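# Place the held card into an empty stand pocket

## Task

Put the card the robot is holding upright into one of the card stand's empty pockets. At the end, every card that was already in the stand must still be in its original pocket, and the stand must be upright with its entire base resting on the table. The gripper has to release the card and back away before the scene is ended.

## Robot and tools

The robot has two arms, left_arm and right_arm, each ending in a two-finger gripper. All hand positions, orientations, velocities and targets use the scene frame. Its origin sits at table-top height, midway between the arms' nominal bases. +z points up, +x points out over the table, and left_arm is on the +y side. Arm names do not match image sides. The calibrated bases are: left_arm at (-0.020, +0.376, 0) m with quat_wxyz (+1.000, 0, 0, +0.010), and right_arm at (-0.042, -0.247, 0) m with quat_wxyz (+1.000, 0, 0, +0.002). Reported hand poses can be off by a few centimetres, and more at long reach.

Gripper axes: the fingers point along the gripper's +z and close along its y axis. end_effector_position is the point between the finger pads, about 1 cm behind the tips.

A row is 16 numbers, and every row covers both arms even if one stays still. The order is x, y, z, qw, qx, qy, qz, opening for left_arm, then the same 8 for right_arm. x, y, z are absolute target positions in metres. The quaternion is an absolute orientation with w first. Opening runs from -1 (closed) to +1 (fully open, 0.093 m). For an arm that should stay still, resend the pose from the last result taken before it stopped, with its current opening. To keep a gripper's orientation steady, repeat the same quaternion in every row. Do not copy back the reported quaternion, which may have drifted.

Tools:

- execute_actions(actions, cameras): actions is a list of actions. Each action is a table of up to 15 rows, and each row lasts one 1/30 s step. If a table is short, its last row is held for the remaining steps of the 15. Each target must be within 0.6 m of that gripper's current position along each of its own axes, or the action is refused for both arms. An empty list returns the full state.
- move(target, speed, blend, opening_speed, blocking, cameras): target is one 16-number row of absolute poses, or a list of up to 15 rows. It drives each gripper in a straight line from its Hand target. speed is in m/s, from 0.002 to 0.5 with a default of 0.25; turning is capped at twice that in rad/s. blend, in metres, rounds the corners of a list. opening_speed is at least 0.2 per second on the -1..+1 scale. With blocking=false the call returns after about 0.5 s while the motion continues, and a new move replaces the old one. A move lasts at most 10 s.
  - Paths do not avoid obstacles or the other arm.
  - Faster moves lag more and hit harder.
  - A target set further past a contact pushes harder.
  - Keep paths away from the arm's own base, or the shoulder posture may flip.
  - The result's move: line reports how it ended: done, off_target, moving, held or fault.
  - limits=paced means the commanded pose was clipped. limits=held means a check withheld steps.
- wait(seconds 0–10): lets time pass with the last commands held.
- stop(): brakes a running move.
- zoom_image(camera, region [x0,y0,x1,y1] in pixels, at most 504x504): gives a closer view of the latest image. Cameras are cam_high, cam_low, cam_left_wrist and cam_right_wrist, each 896x504.
- read_manual: returns licence text only.
- finished_scene(scene): ends the scene. It cannot be undone.

Control behaviour: each step, the commanded pose is clipped to within 100 mm and 20 degrees of the measured pose. One action may therefore fall short of the target. Hand target in the result shows where the arm is actually heading. Friction and gravity can leave the gripper low, short or tilted, and small moves may go astray. After each move, check the position and orientation and correct them.

Gripping: grip_measured uses the opening scale. The pads meet at about -0.94, and each millimetre of object width adds about 0.0208. A reading can sit up to 0.02 too high. To grip firmly, send a number about 0.24 below the reading for the object's width. Keep sending that same number to hold. To release, send a number well above the width reading. Do not drop a sudden very low value, because it spikes the force. The Joint positions line ends with the finger opening in metres.

Other result lines: Joint torques wrap at ±28 N m for joints 1–3. A MOTOR HOT line appears at 75 °C. At 90 °C that arm folds up and goes idle, and it can do so with no warning. Holding loads, reaching far out or pushing against something unreachable heats the motors. A touching arm pair can trip the clearance check, and a hard collision between the arms can end the scene.

Things to avoid:
- dropping the card or letting it go while it is moving
- slamming into or pushing hard against the stand, which could tip it or shift the other cards
- anything falling off the table
- hard contact between the two arms

Occasionally an outside tug or push will disturb things. Insert the card gently from above into an empty pocket, open the gripper, then lift and move clear before finishing.

Each tool is called after "Call:" in YAML: its name, and indented under it one key for each argument.

## Session

Call:
execute_actions:
  actions: []

Scene clock: 0.00 s.
left_arm: end_effector_position=(+0.3213, +0.3187, +0.5129) grip_measured=+1.000 end_effector_quat_wxyz=(+0.783, -0.129, +0.564, -0.226) | right_arm: end_effector_position=(+0.3545, -0.2579, +0.2460) grip_measured=-0.972 end_effector_quat_wxyz=(+0.305, -0.601, +0.716, -0.182)
Joint positions: left_arm=[-0.281 1.032 1.166 0.208 -0.193 -0.438 0.093] | right_arm=[-0.102 1.465 1.433 -0.827 -0.17 -1.431 0]
Joint velocities: within noise
Joint torques (N m): no reading
Heat: left arm: 37 °C; right arm: 36 °C.
Hand target: left_arm +0.3215, +0.3187, +0.5118; +0.781, -0.130, +0.567, -0.225 | right_arm +0.3552, -0.2577, +0.2526; +0.312, -0.599, +0.713, -0.188
Tool commands: left_gripper/opening=+1.0 right_gripper/opening=-1.0

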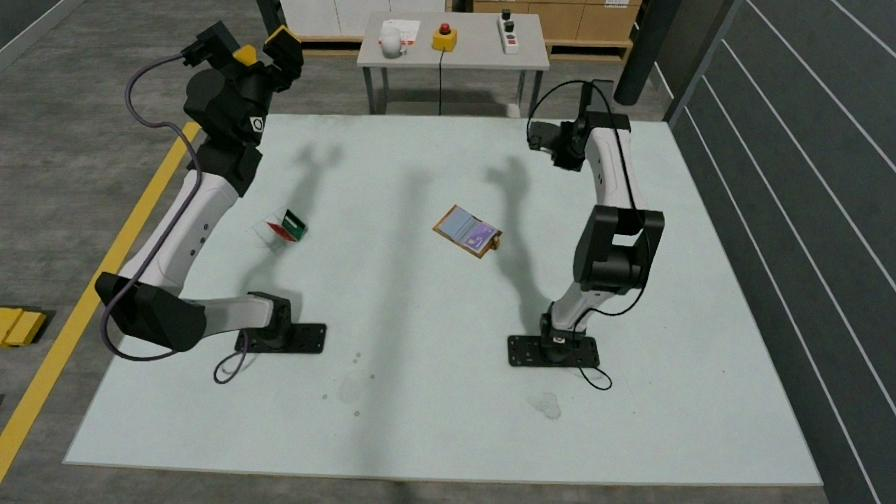

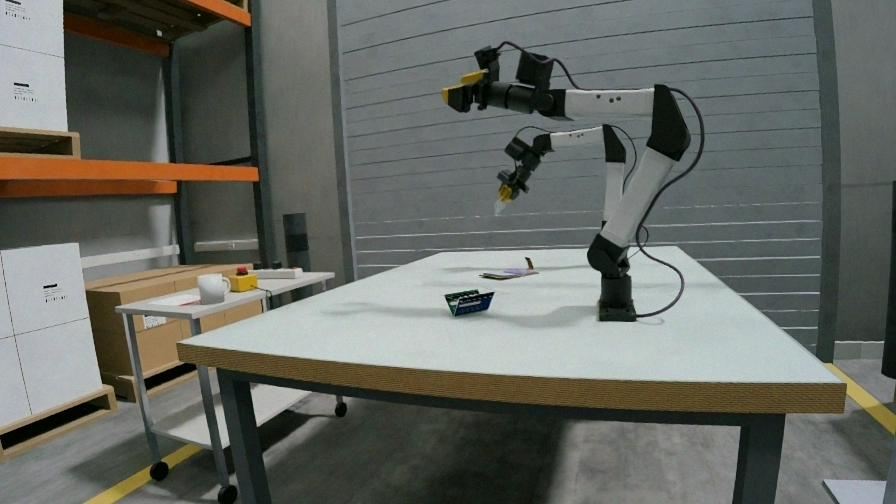

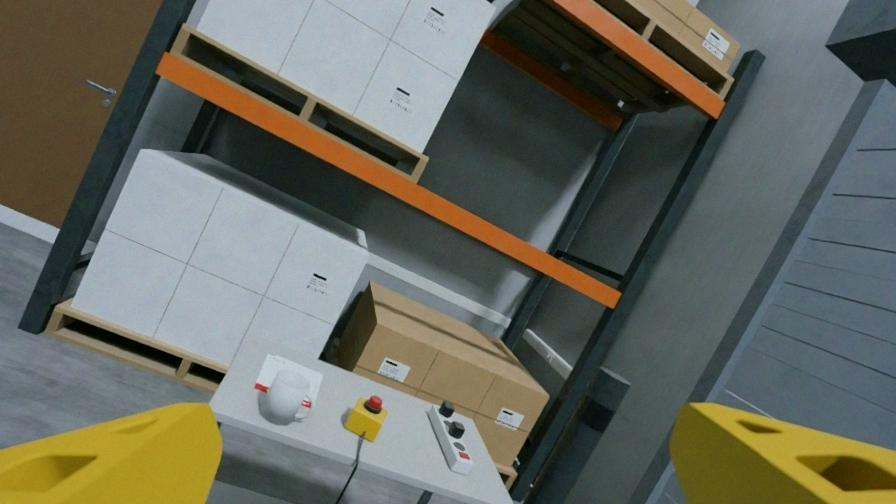

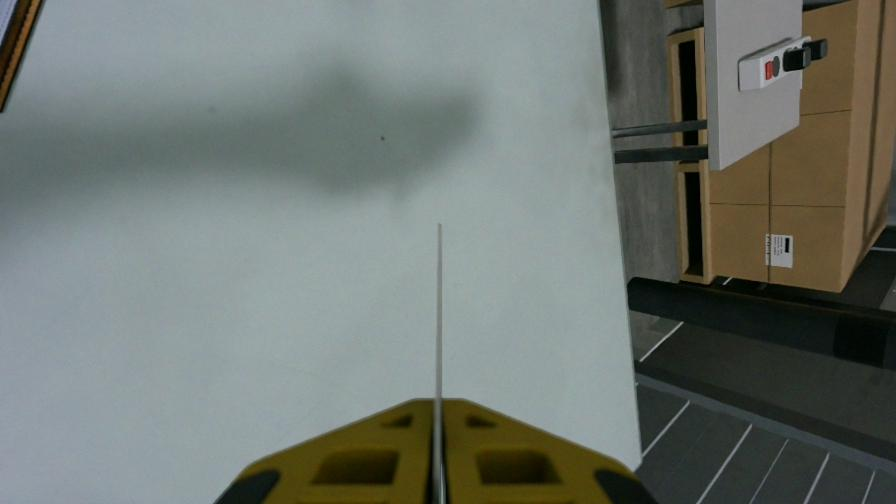

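Call:
zoom_image:
  camera: "cam_high"
  region: [220, 180, 340, 270]

Call:
zoom_image:
  camera: "cam_high"
  region: [400, 180, 520, 270]

Call:
zoom_image:
  camera: "cam_low"
  region: [410, 160, 570, 330]

Call:
zoom_image:
  camera: "cam_high"
  region: [490, 60, 650, 200]

Scaled by 4.200 from the camera's 896x504 image, which has a finer 1280x720 frame.

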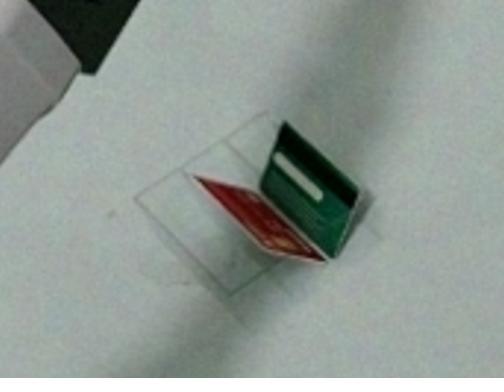

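Scaled by 4.200 from the camera's 896x504 image, which has a finer 1280x720 frame.

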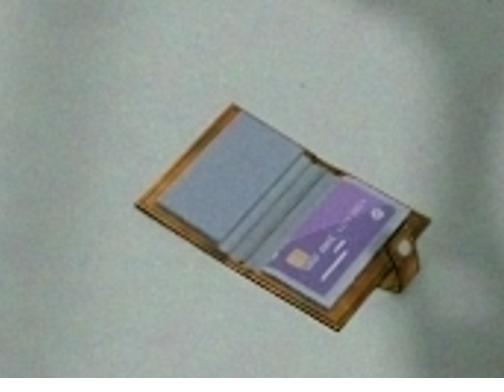

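Scaled by 2.965 from the camera's 896x504 image, which has a finer 1280x720 frame.

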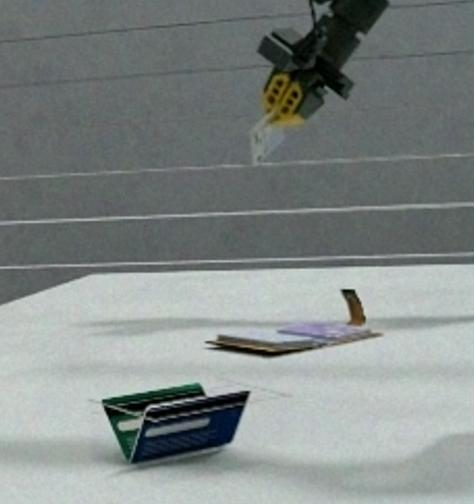

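Scaled by 3.150 from the camera's 896x504 image, which has a finer 1280x720 frame.

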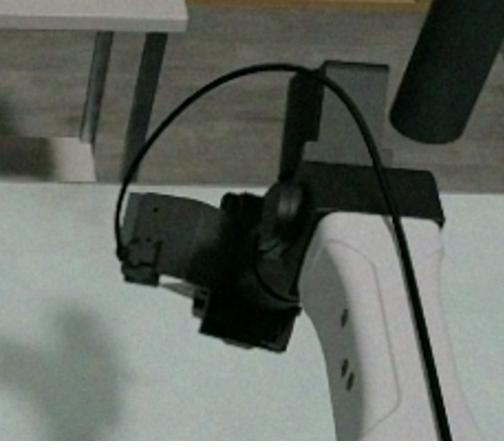

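Call:
move:
  target: [0.17, 0.38, 0.32, 0.342, 0, 0.940, 0, 1, 0.3552, -0.2577, 0.2526, 0.312, -0.599, 0.713, -0.188, -1]

Scene clock: 39.90 s.
left_arm: end_effector_position=(+0.1731, +0.3771, +0.3214) grip_measured=+1.000 end_effector_quat_wxyz=(+0.352, -0.002, +0.936, -0.008) | right_arm: end_effector_position=(+0.3545, -0.2579, +0.2460) grip_measured=-0.972 end_effector_quat_wxyz=(+0.305, -0.601, +0.716, -0.182)
Joint positions: left_arm=[0.017 0.912 1.476 -1.416 0.039 0.018 0.093] | right_arm=[-0.102 1.465 1.433 -0.827 -0.17 -1.431 0]
Joint torques (N m): left_arm=[0.79 1.29 6.95 1.73 -0.01 0.19] | right_arm=[-0.17 -6.46 7.31 1.98 -0.17 -0.07]
Hand target: left_arm +0.1700, +0.3799, +0.3201; +0.342, +0.000, +0.940, +0.000 | right_arm +0.3552, -0.2576, +0.2527; +0.312, -0.599, +0.713, -0.188
Off the commanded pose: left_arm 0.004 m, 2 deg | right_arm 0.007 m, 1 deg.
move: done

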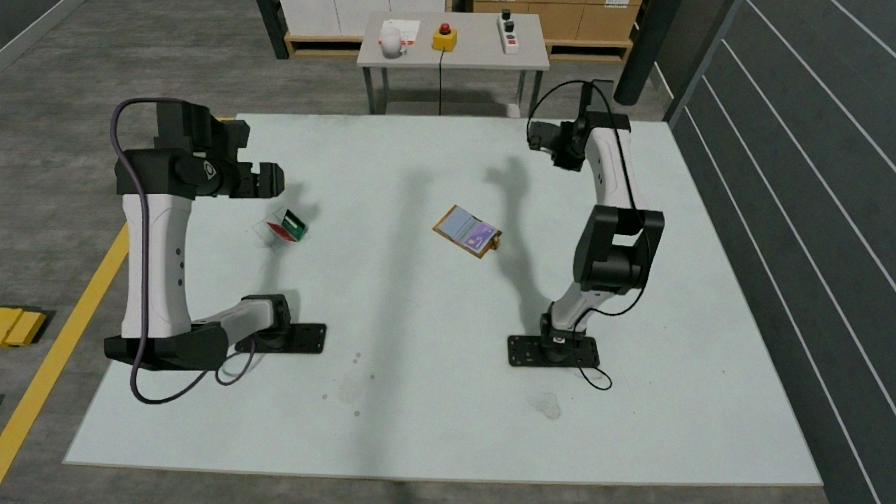

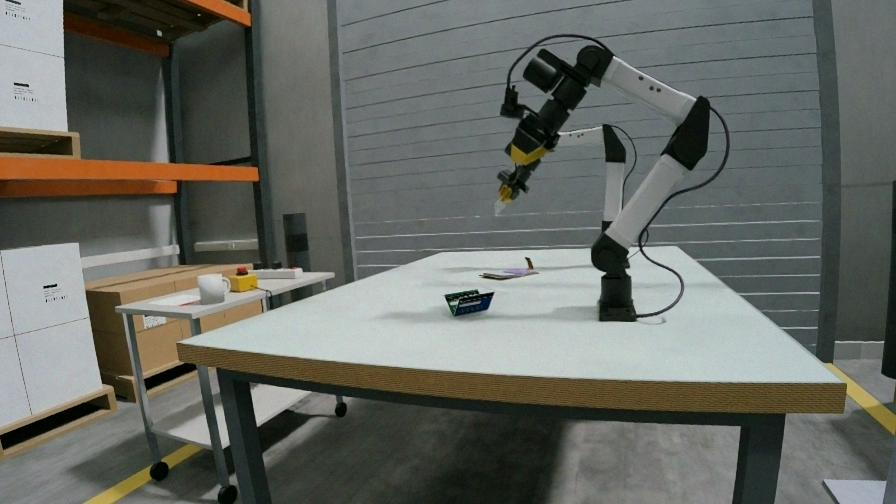

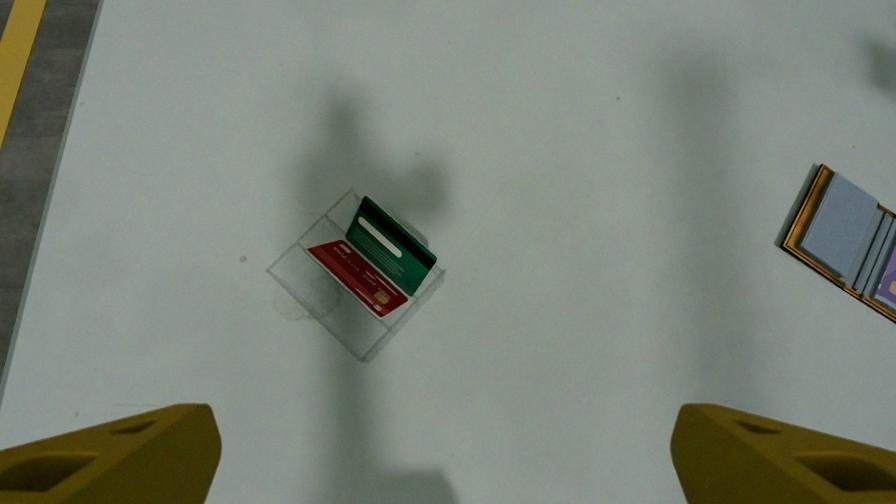

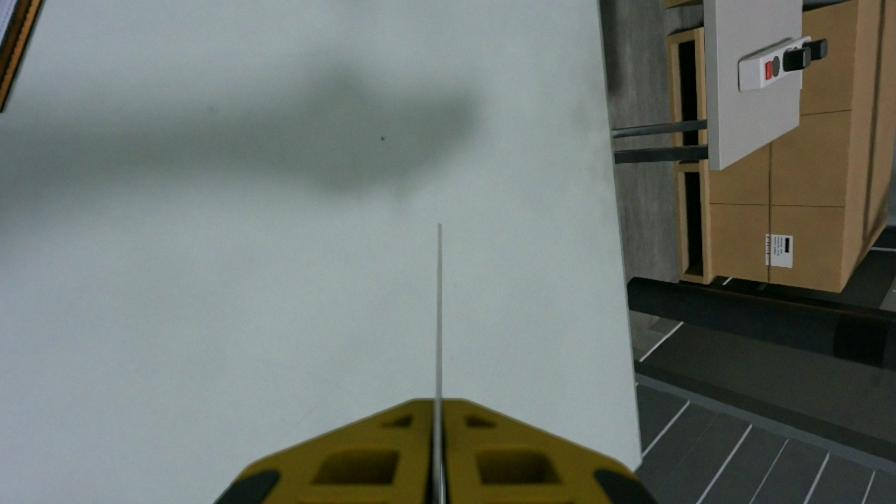

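Call:
zoom_image:
  camera: "cam_left_wrist"
  region: [240, 160, 480, 380]

Call:
zoom_image:
  camera: "cam_low"
  region: [430, 275, 510, 325]

Call:
zoom_image:
  camera: "cam_low"
  region: [480, 160, 550, 230]

Scaled by 2.100 from the camera's 896x504 image, which has a finer 1280x720 frame.

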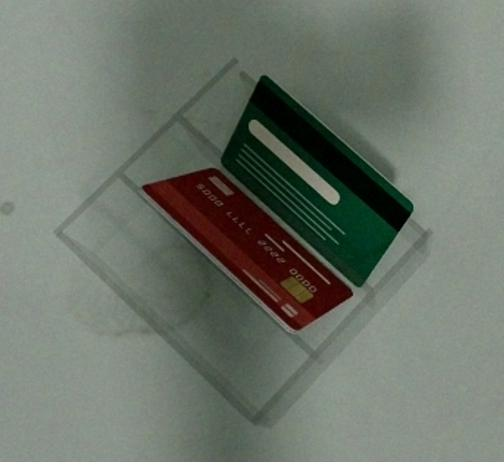

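Scaled by 6.300 from the camera's 896x504 image, which has a finer 1280x720 frame.

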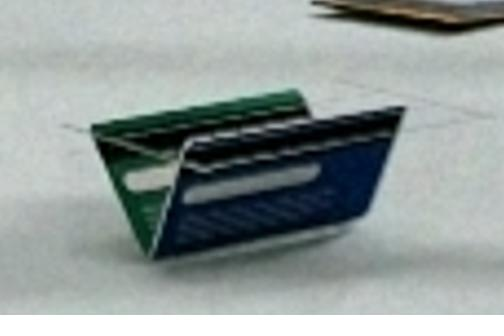

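Scaled by 7.200 from the camera's 896x504 image, which has a finer 1280x720 frame.

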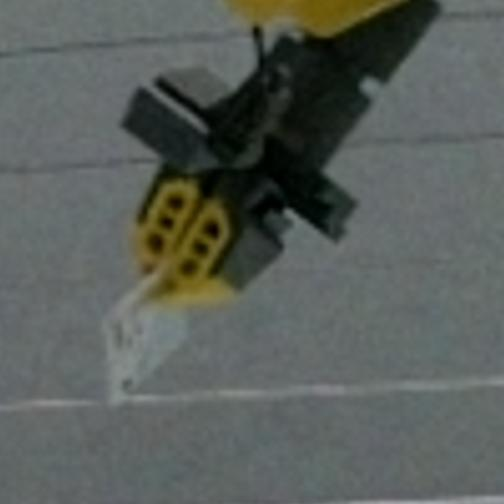

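Call:
move:
  target: [0.28, 0.25, 0.26, 0.5, 0.5, 0.5, -0.5, 1, 0.28, -0.05, 0.26, 0.5, -0.5, 0.5, 0.5, -1]

Scene clock: 99.83 s.
left_arm: end_effector_position=(+0.2766, +0.2499, +0.2600) grip_measured=+1.000 end_effector_quat_wxyz=(+0.532, +0.465, +0.539, -0.458) | right_arm: end_effector_position=(+0.2860, -0.0512, +0.2546) grip_measured=-0.973 end_effector_quat_wxyz=(-0.474, +0.516, -0.505, -0.504)
Joint positions: left_arm=[0.126 1.544 1.136 -0.988 1.556 1.397 0.093] | right_arm=[0.08 1.644 1.154 -0.296 -1.51 -0.766 0]
Joint torques (N m): left_arm=[-0.01 -3.23 8.49 0.57 0.92 0.2] | right_arm=[0.24 -9.7 5.19 1.63 -0.58 -0.05]
Hand target: left_arm +0.2801, +0.2494, +0.2599; +0.532, +0.465, +0.538, -0.460 | right_arm +0.2799, -0.0503, +0.2600; -0.479, +0.522, -0.498, -0.501
Off the commanded pose: left_arm 0.003 m, 9 deg | right_arm 0.008 m, 4 deg.
joint sent to its limit (left arm) — joint 5 (wrist yaw), upper limit. The joint targets are off in orientation, not in position.
move: off_target (left_arm, right_arm)

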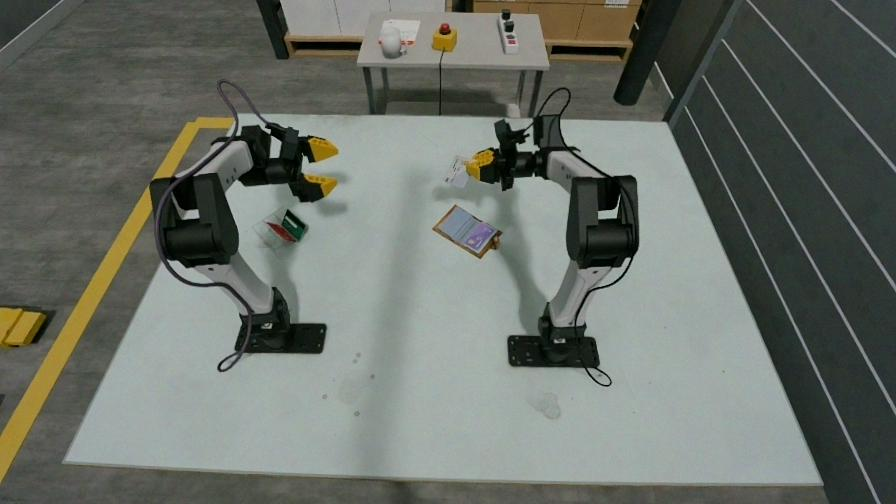

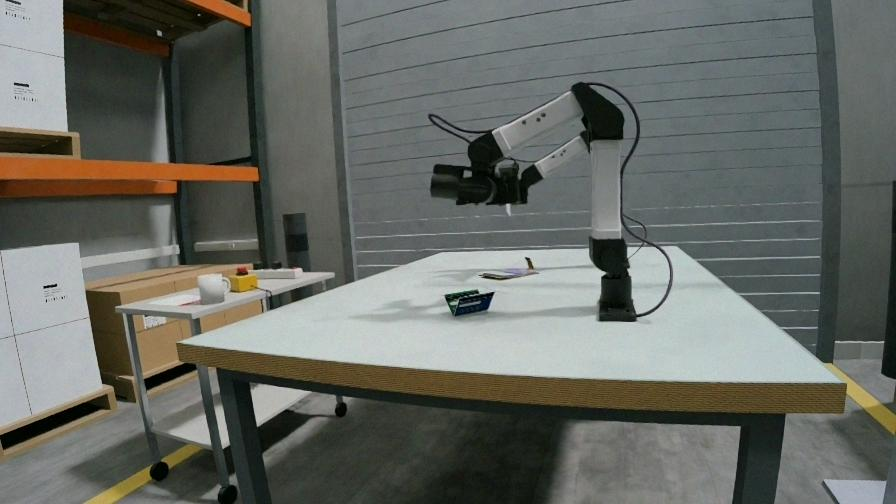

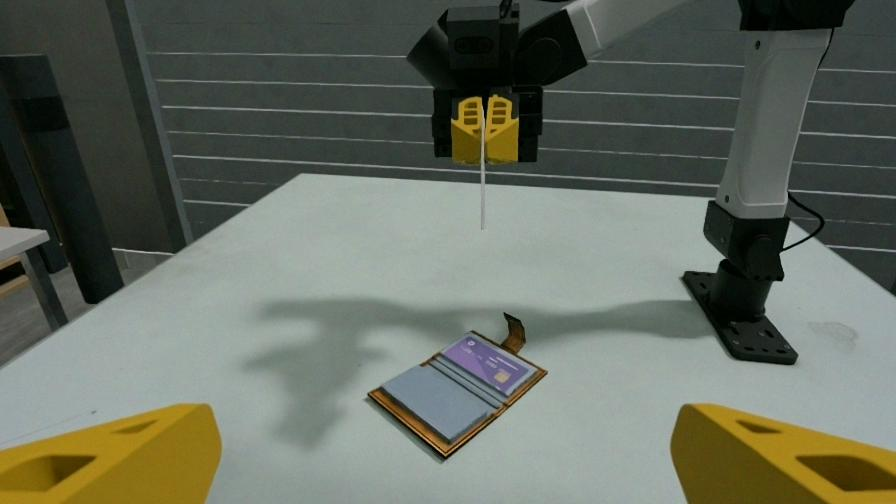

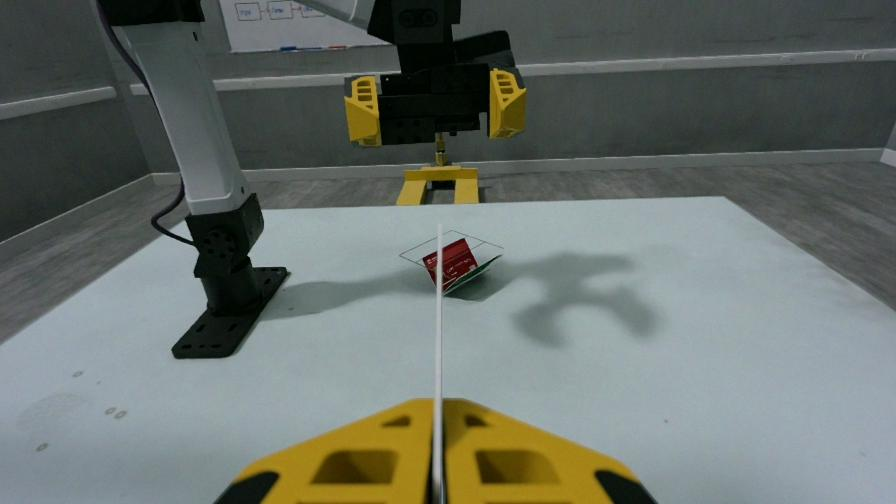

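Call:
zoom_image:
  camera: "cam_high"
  region: [420, 130, 520, 210]

Call:
zoom_image:
  camera: "cam_left_wrist"
  region: [400, 60, 580, 260]

Call:
zoom_image:
  camera: "cam_right_wrist"
  region: [380, 210, 520, 310]

Scaled by 5.040 from the camera's 896x504 image, which has a finer 1280x720 frame.

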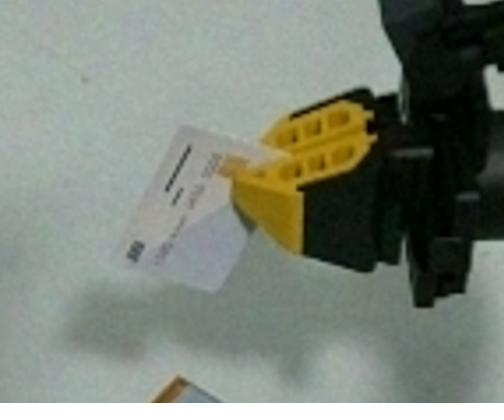

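Scaled by 2.520 from the camera's 896x504 image, which has a finer 1280x720 frame.

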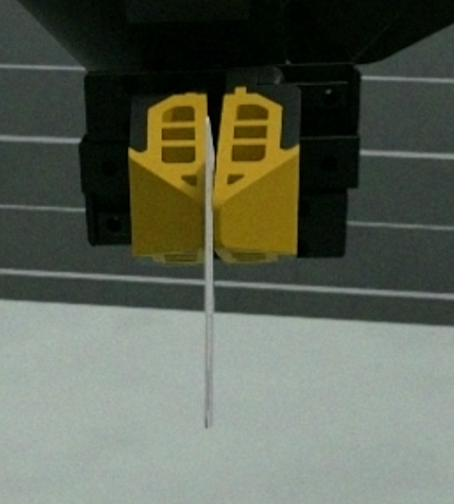

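Scaled by 3.600 from the camera's 896x504 image, which has a finer 1280x720 frame.

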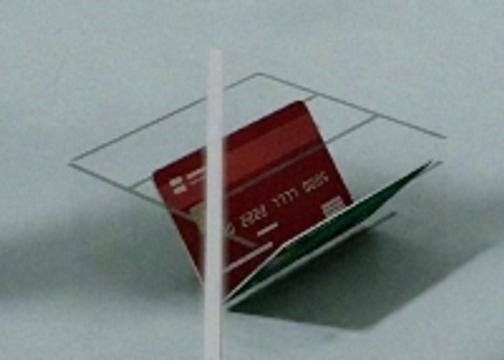

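Call:
move:
  target: [0.2, 0.22, 0.26, 0.5, 0.5, 0.5, -0.5, 1, 0.2, 0.04, 0.27, 0.406, -0.579, 0.579, 0.406, -1]

Call:
zoom_image:
  camera: "cam_high"
  region: [330, 130, 530, 270]

Scene clock: 131.83 s.
left_arm: end_effector_position=(+0.2047, +0.2202, +0.2600) grip_measured=+1.000 end_effector_quat_wxyz=(+0.511, +0.489, +0.517, -0.483) | right_arm: end_effector_position=(+0.2032, +0.0405, +0.2654) grip_measured=-0.973 end_effector_quat_wxyz=(-0.405, +0.579, -0.578, -0.408)
Joint positions: left_arm=[0.035 1.323 0.948 -1.056 1.558 1.431 0.093] | right_arm=[0.481 1.371 1.115 -0.408 -0.987 -0.575 0]
Joint torques (N m): left_arm=[0.03 -3.9 6 0.48 0.91 0.2] | right_arm=[0.31 -6.52 7.16 1.79 -0.32 -0.03]
Heat: left arm: 39 °C; right arm: 43 °C.
Hand target: left_arm +0.2002, +0.2193, +0.2600; +0.510, +0.489, +0.516, -0.484 | right_arm +0.2001, +0.0400, +0.2700; -0.406, +0.579, -0.579, -0.406
Off the commanded pose: left_arm 0.005 m, 3 deg | right_arm 0.006 m, 0 deg.
joint sent to its limit (left arm) — joint 5 (wrist yaw), upper limit. The joint targets are off in orientation, not in position.
move: off_target (left_arm)

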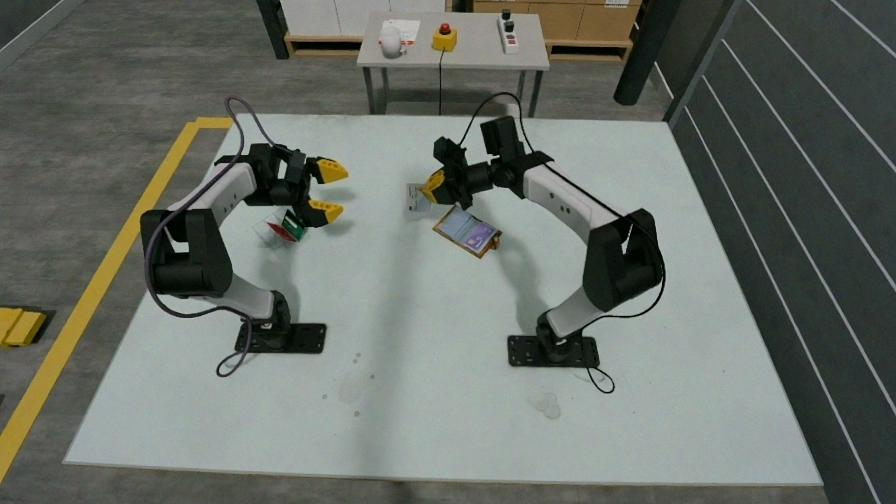

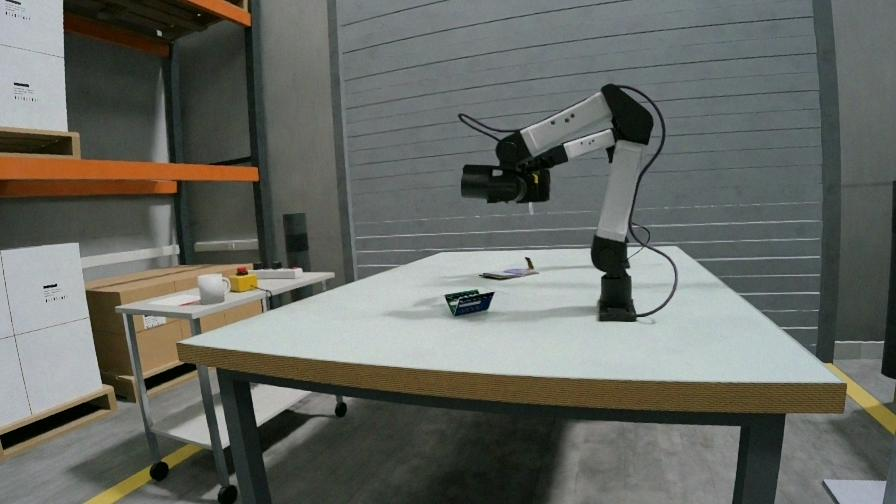

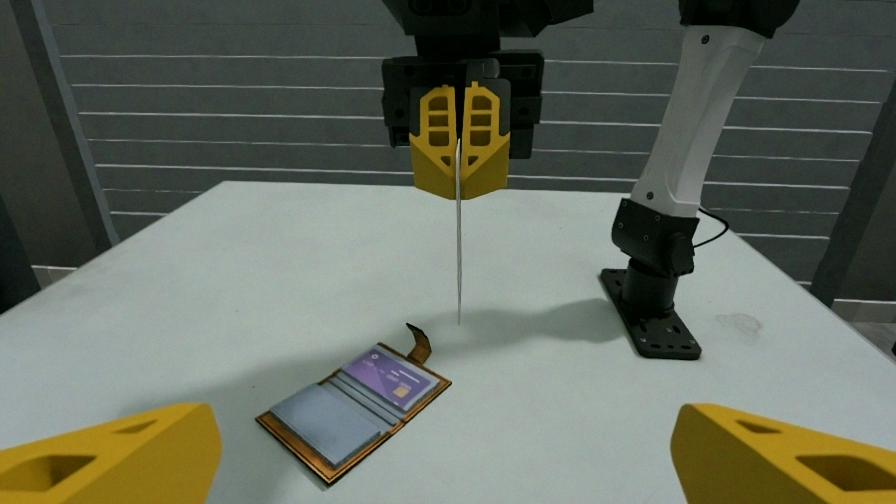

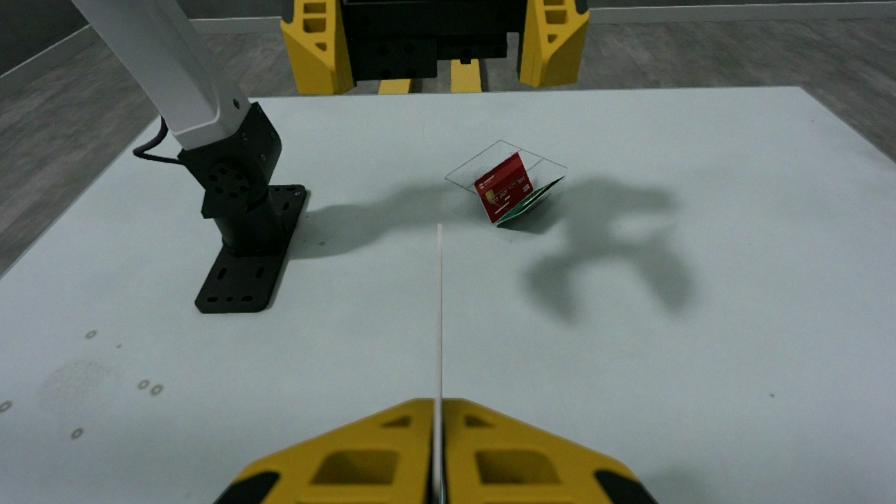

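Scaled by 2.520 from the camera's 896x504 image, which has a finer 1280x720 frame.

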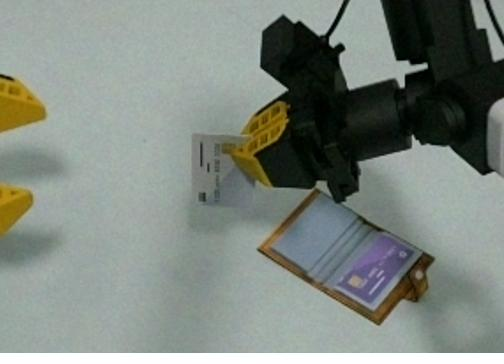

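Call:
move:
  target: [0.2, 0.14, 0.243, 0.5, 0.5, 0.5, -0.5, 1, 0.2, 0.04, 0.27, 0.406, -0.579, 0.579, 0.406, -1]
  speed: 0.12

Call:
zoom_image:
  camera: "cam_high"
  region: [330, 130, 530, 270]

Scene clock: 149.90 s.
left_arm: end_effector_position=(+0.1984, +0.1415, +0.2509) grip_measured=+1.000 end_effector_quat_wxyz=(+0.509, +0.509, +0.488, -0.493) | right_arm: end_effector_position=(+0.2032, +0.0404, +0.2651) grip_measured=-0.973 end_effector_quat_wxyz=(-0.404, +0.579, -0.579, -0.408)
Joint positions: left_arm=[-0.315 1.222 0.516 0.726 1.281 0.018 0.093] | right_arm=[0.481 1.371 1.115 -0.41 -0.986 -0.575 0]
Joint torques (N m): left_arm=[-0.13 -1.28 6.27 1.86 -0.02 -0.08] | right_arm=[0.31 -6.5 7.16 1.81 -0.33 -0.05]
Hand target: left_arm +0.1998, +0.1401, +0.2430; +0.500, +0.500, +0.500, -0.500 | right_arm +0.2001, +0.0400, +0.2700; -0.406, +0.579, -0.579, -0.406
Off the commanded pose: left_arm 0.008 m, 2 deg | right_arm 0.006 m, 0 deg.
move: done

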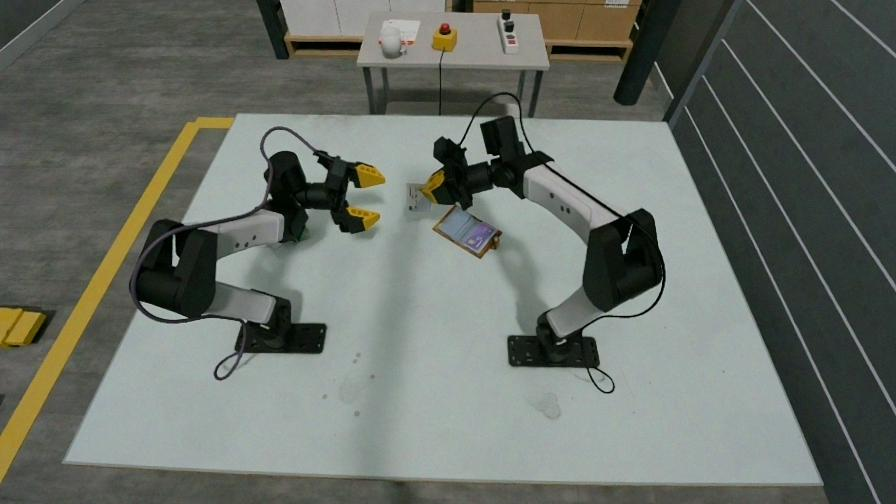

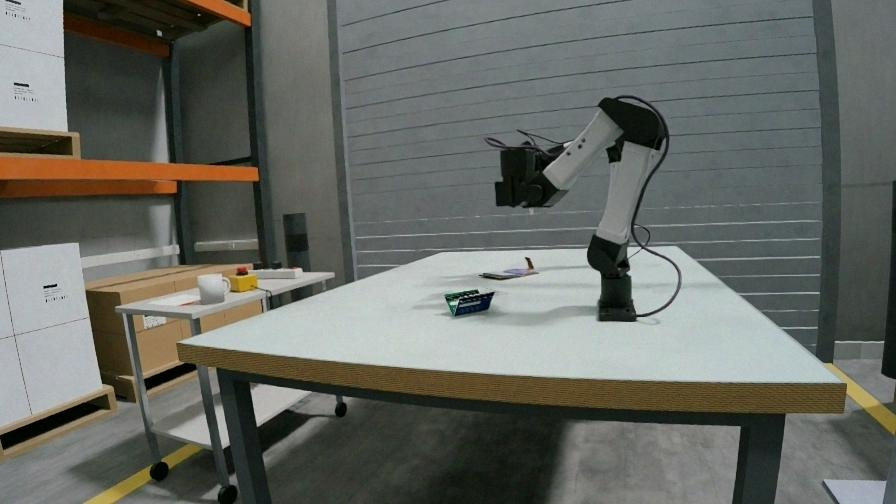

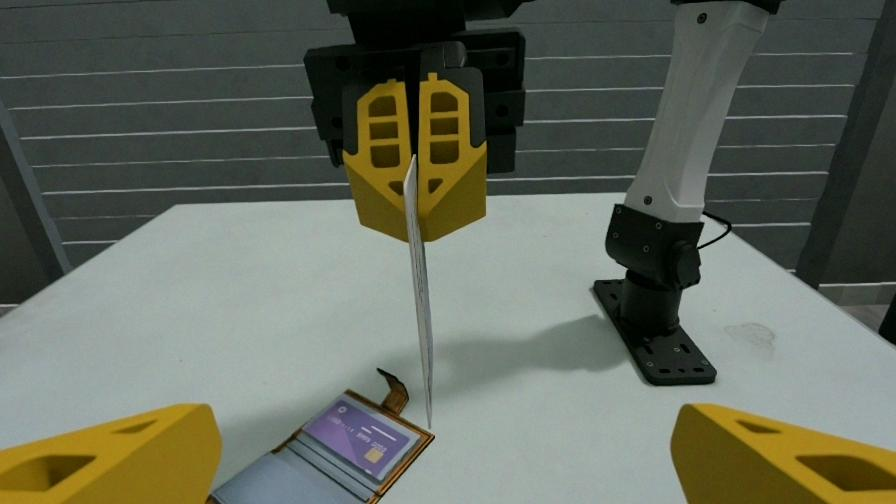

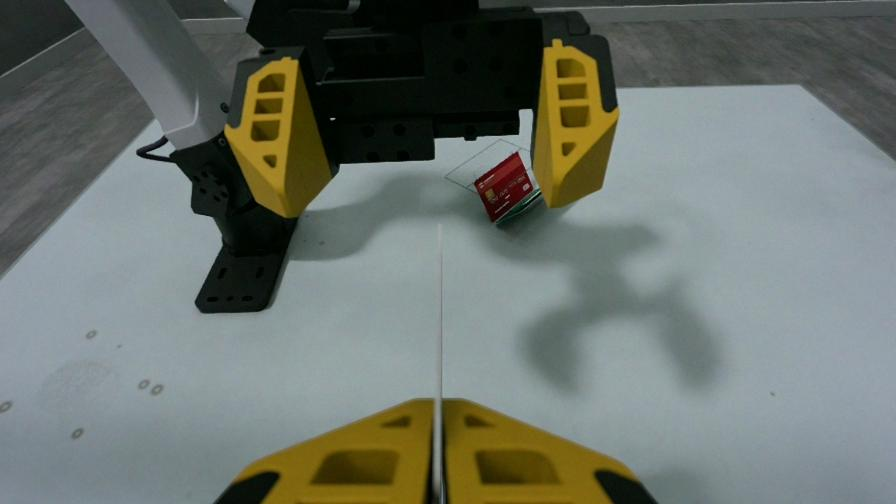

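Scaled by 2.520 from the camera's 896x504 image, which has a finer 1280x720 frame.

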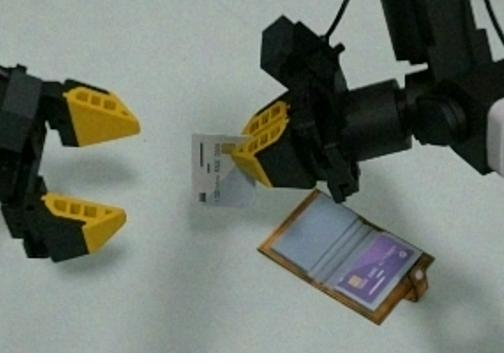

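Call:
move:
  target: [0.207, 0.11, 0.235, 0.491, 0.491, 0.509, -0.509, 1, 0.2, 0.04, 0.27, 0.406, -0.579, 0.579, 0.406, -1]
  speed: 0.1
  cameras: ["cam_high","cam_left_wrist"]

Call:
zoom_image:
  camera: "cam_high"
  region: [330, 130, 530, 270]

Scene clock: 161.83 s.
left_arm: end_effector_position=(+0.2020, +0.1129, +0.2323) grip_measured=+1.000 end_effector_quat_wxyz=(+0.490, +0.495, +0.506, -0.508) | right_arm: end_effector_position=(+0.2032, +0.0404, +0.2650) grip_measured=-0.973 end_effector_quat_wxyz=(-0.404, +0.579, -0.579, -0.408)
Joint positions: left_arm=[-0.423 1.327 0.516 0.803 1.175 -0.021 0.093] | right_arm=[0.481 1.371 1.115 -0.41 -0.986 -0.575 0]
Joint torques (N m): left_arm=[-0.08 -2.04 8.85 1.98 -0.06 -0.04] | right_arm=[0.32 -6.5 7.16 1.82 -0.33 -0.04]
Hand target: left_arm +0.2068, +0.1101, +0.2350; +0.491, +0.491, +0.509, -0.509 | right_arm +0.2001, +0.0400, +0.2700; -0.406, +0.579, -0.579, -0.406
Off the commanded pose: left_arm 0.006 m, 1 deg | right_arm 0.006 m, 0 deg.
move: done
Images, in order: cam_high, cam_left_wrist.

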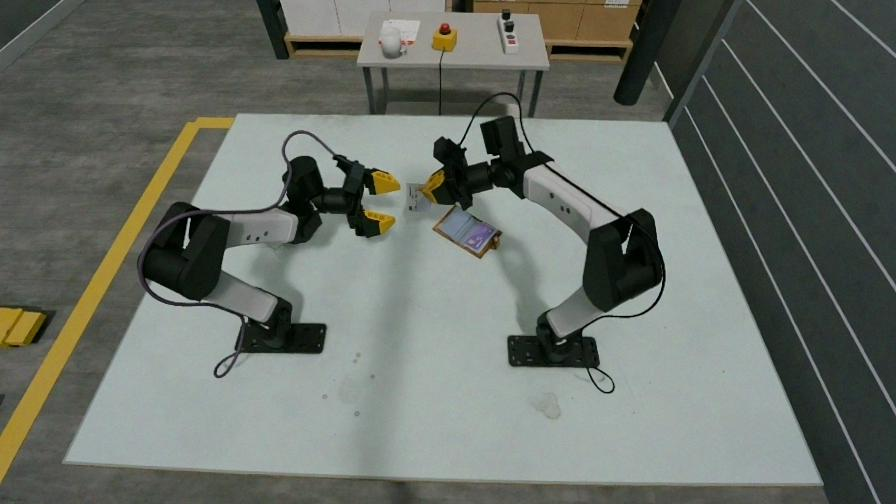

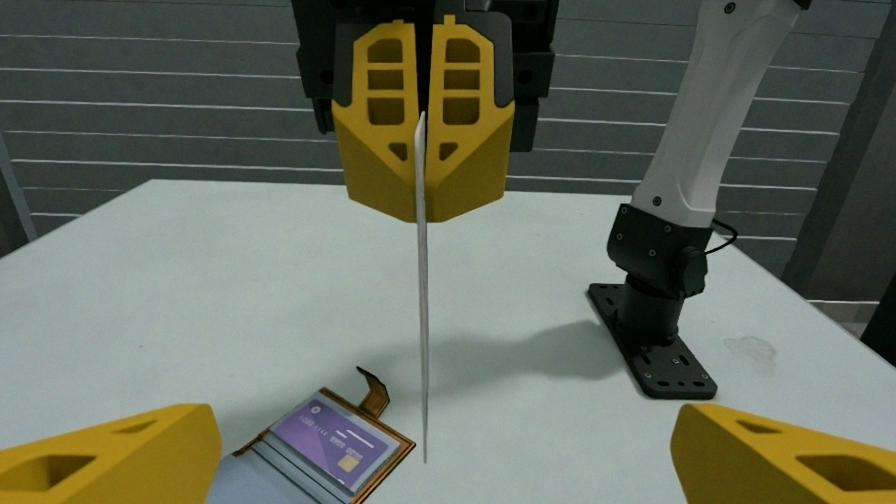

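Scaled by 2.520 from the camera's 896x504 image, which has a finer 1280x720 frame.

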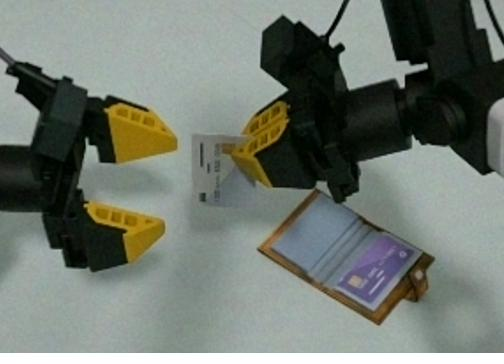

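Call:
move:
  target: [0.213, 0.078, 0.247, 0.491, 0.491, 0.509, -0.509, 1, 0.2, 0.04, 0.27, 0.406, -0.579, 0.579, 0.406, -1]
  speed: 0.06
  cameras: ["cam_high","cam_left_wrist","cam_low"]

Call:
zoom_image:
  camera: "cam_high"
  region: [330, 130, 530, 270]

Scene clock: 173.10 s.
left_arm: end_effector_position=(+0.2082, +0.0813, +0.2495) grip_measured=+1.000 end_effector_quat_wxyz=(+0.501, +0.498, +0.496, -0.505) | right_arm: end_effector_position=(+0.2032, +0.0404, +0.2650) grip_measured=-0.973 end_effector_quat_wxyz=(-0.404, +0.579, -0.579, -0.408)
Joint positions: left_arm=[-0.525 1.381 0.613 0.793 1.073 -0.024 0.093] | right_arm=[0.481 1.371 1.115 -0.41 -0.986 -0.575 0]
Joint torques (N m): left_arm=[-0.03 -2.52 8.95 1.75 0.01 -0.06] | right_arm=[0.31 -6.5 7.16 1.82 -0.33 -0.05]
Hand target: left_arm +0.2128, +0.0782, +0.2470; +0.491, +0.491, +0.509, -0.509 | right_arm +0.2001, +0.0400, +0.2700; -0.406, +0.579, -0.579, -0.406
Off the commanded pose: left_arm 0.006 m, 2 deg | right_arm 0.006 m, 0 deg.
move: done
Images, in order: cam_high, cam_low, cam_left_wrist.

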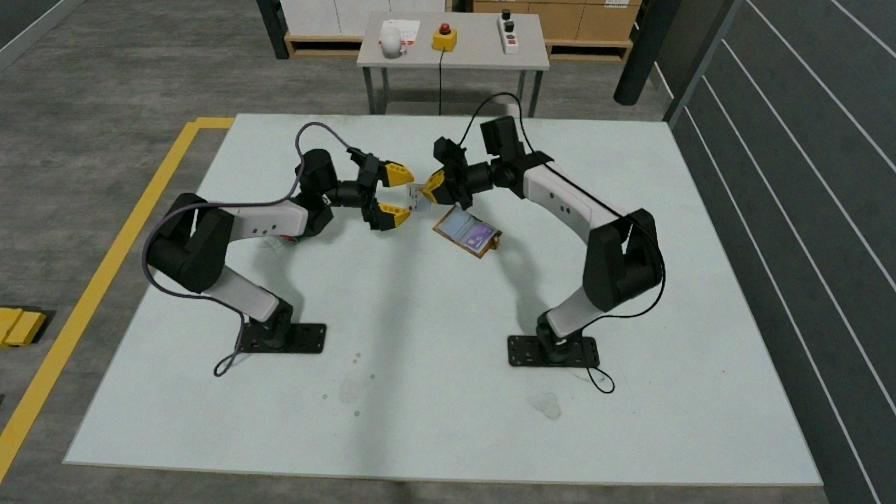

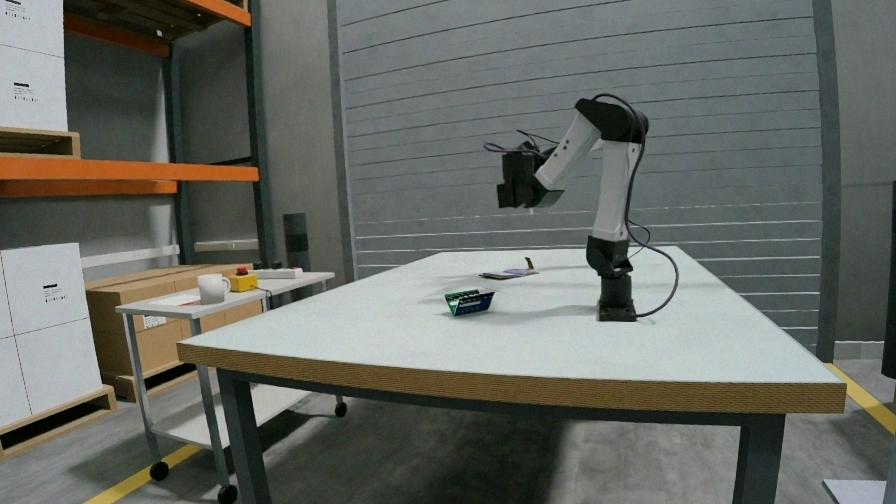

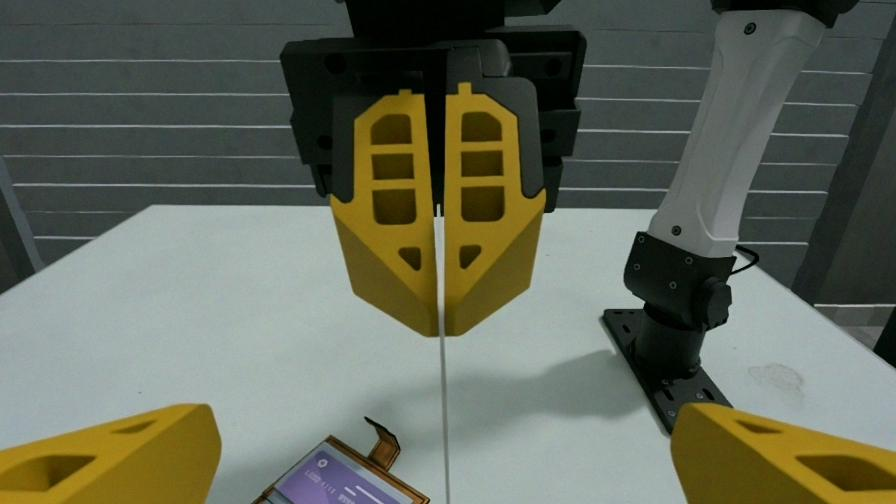

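Scaled by 2.520 from the camera's 896x504 image, which has a finer 1280x720 frame.

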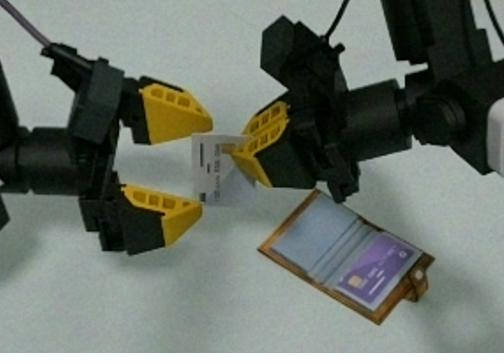

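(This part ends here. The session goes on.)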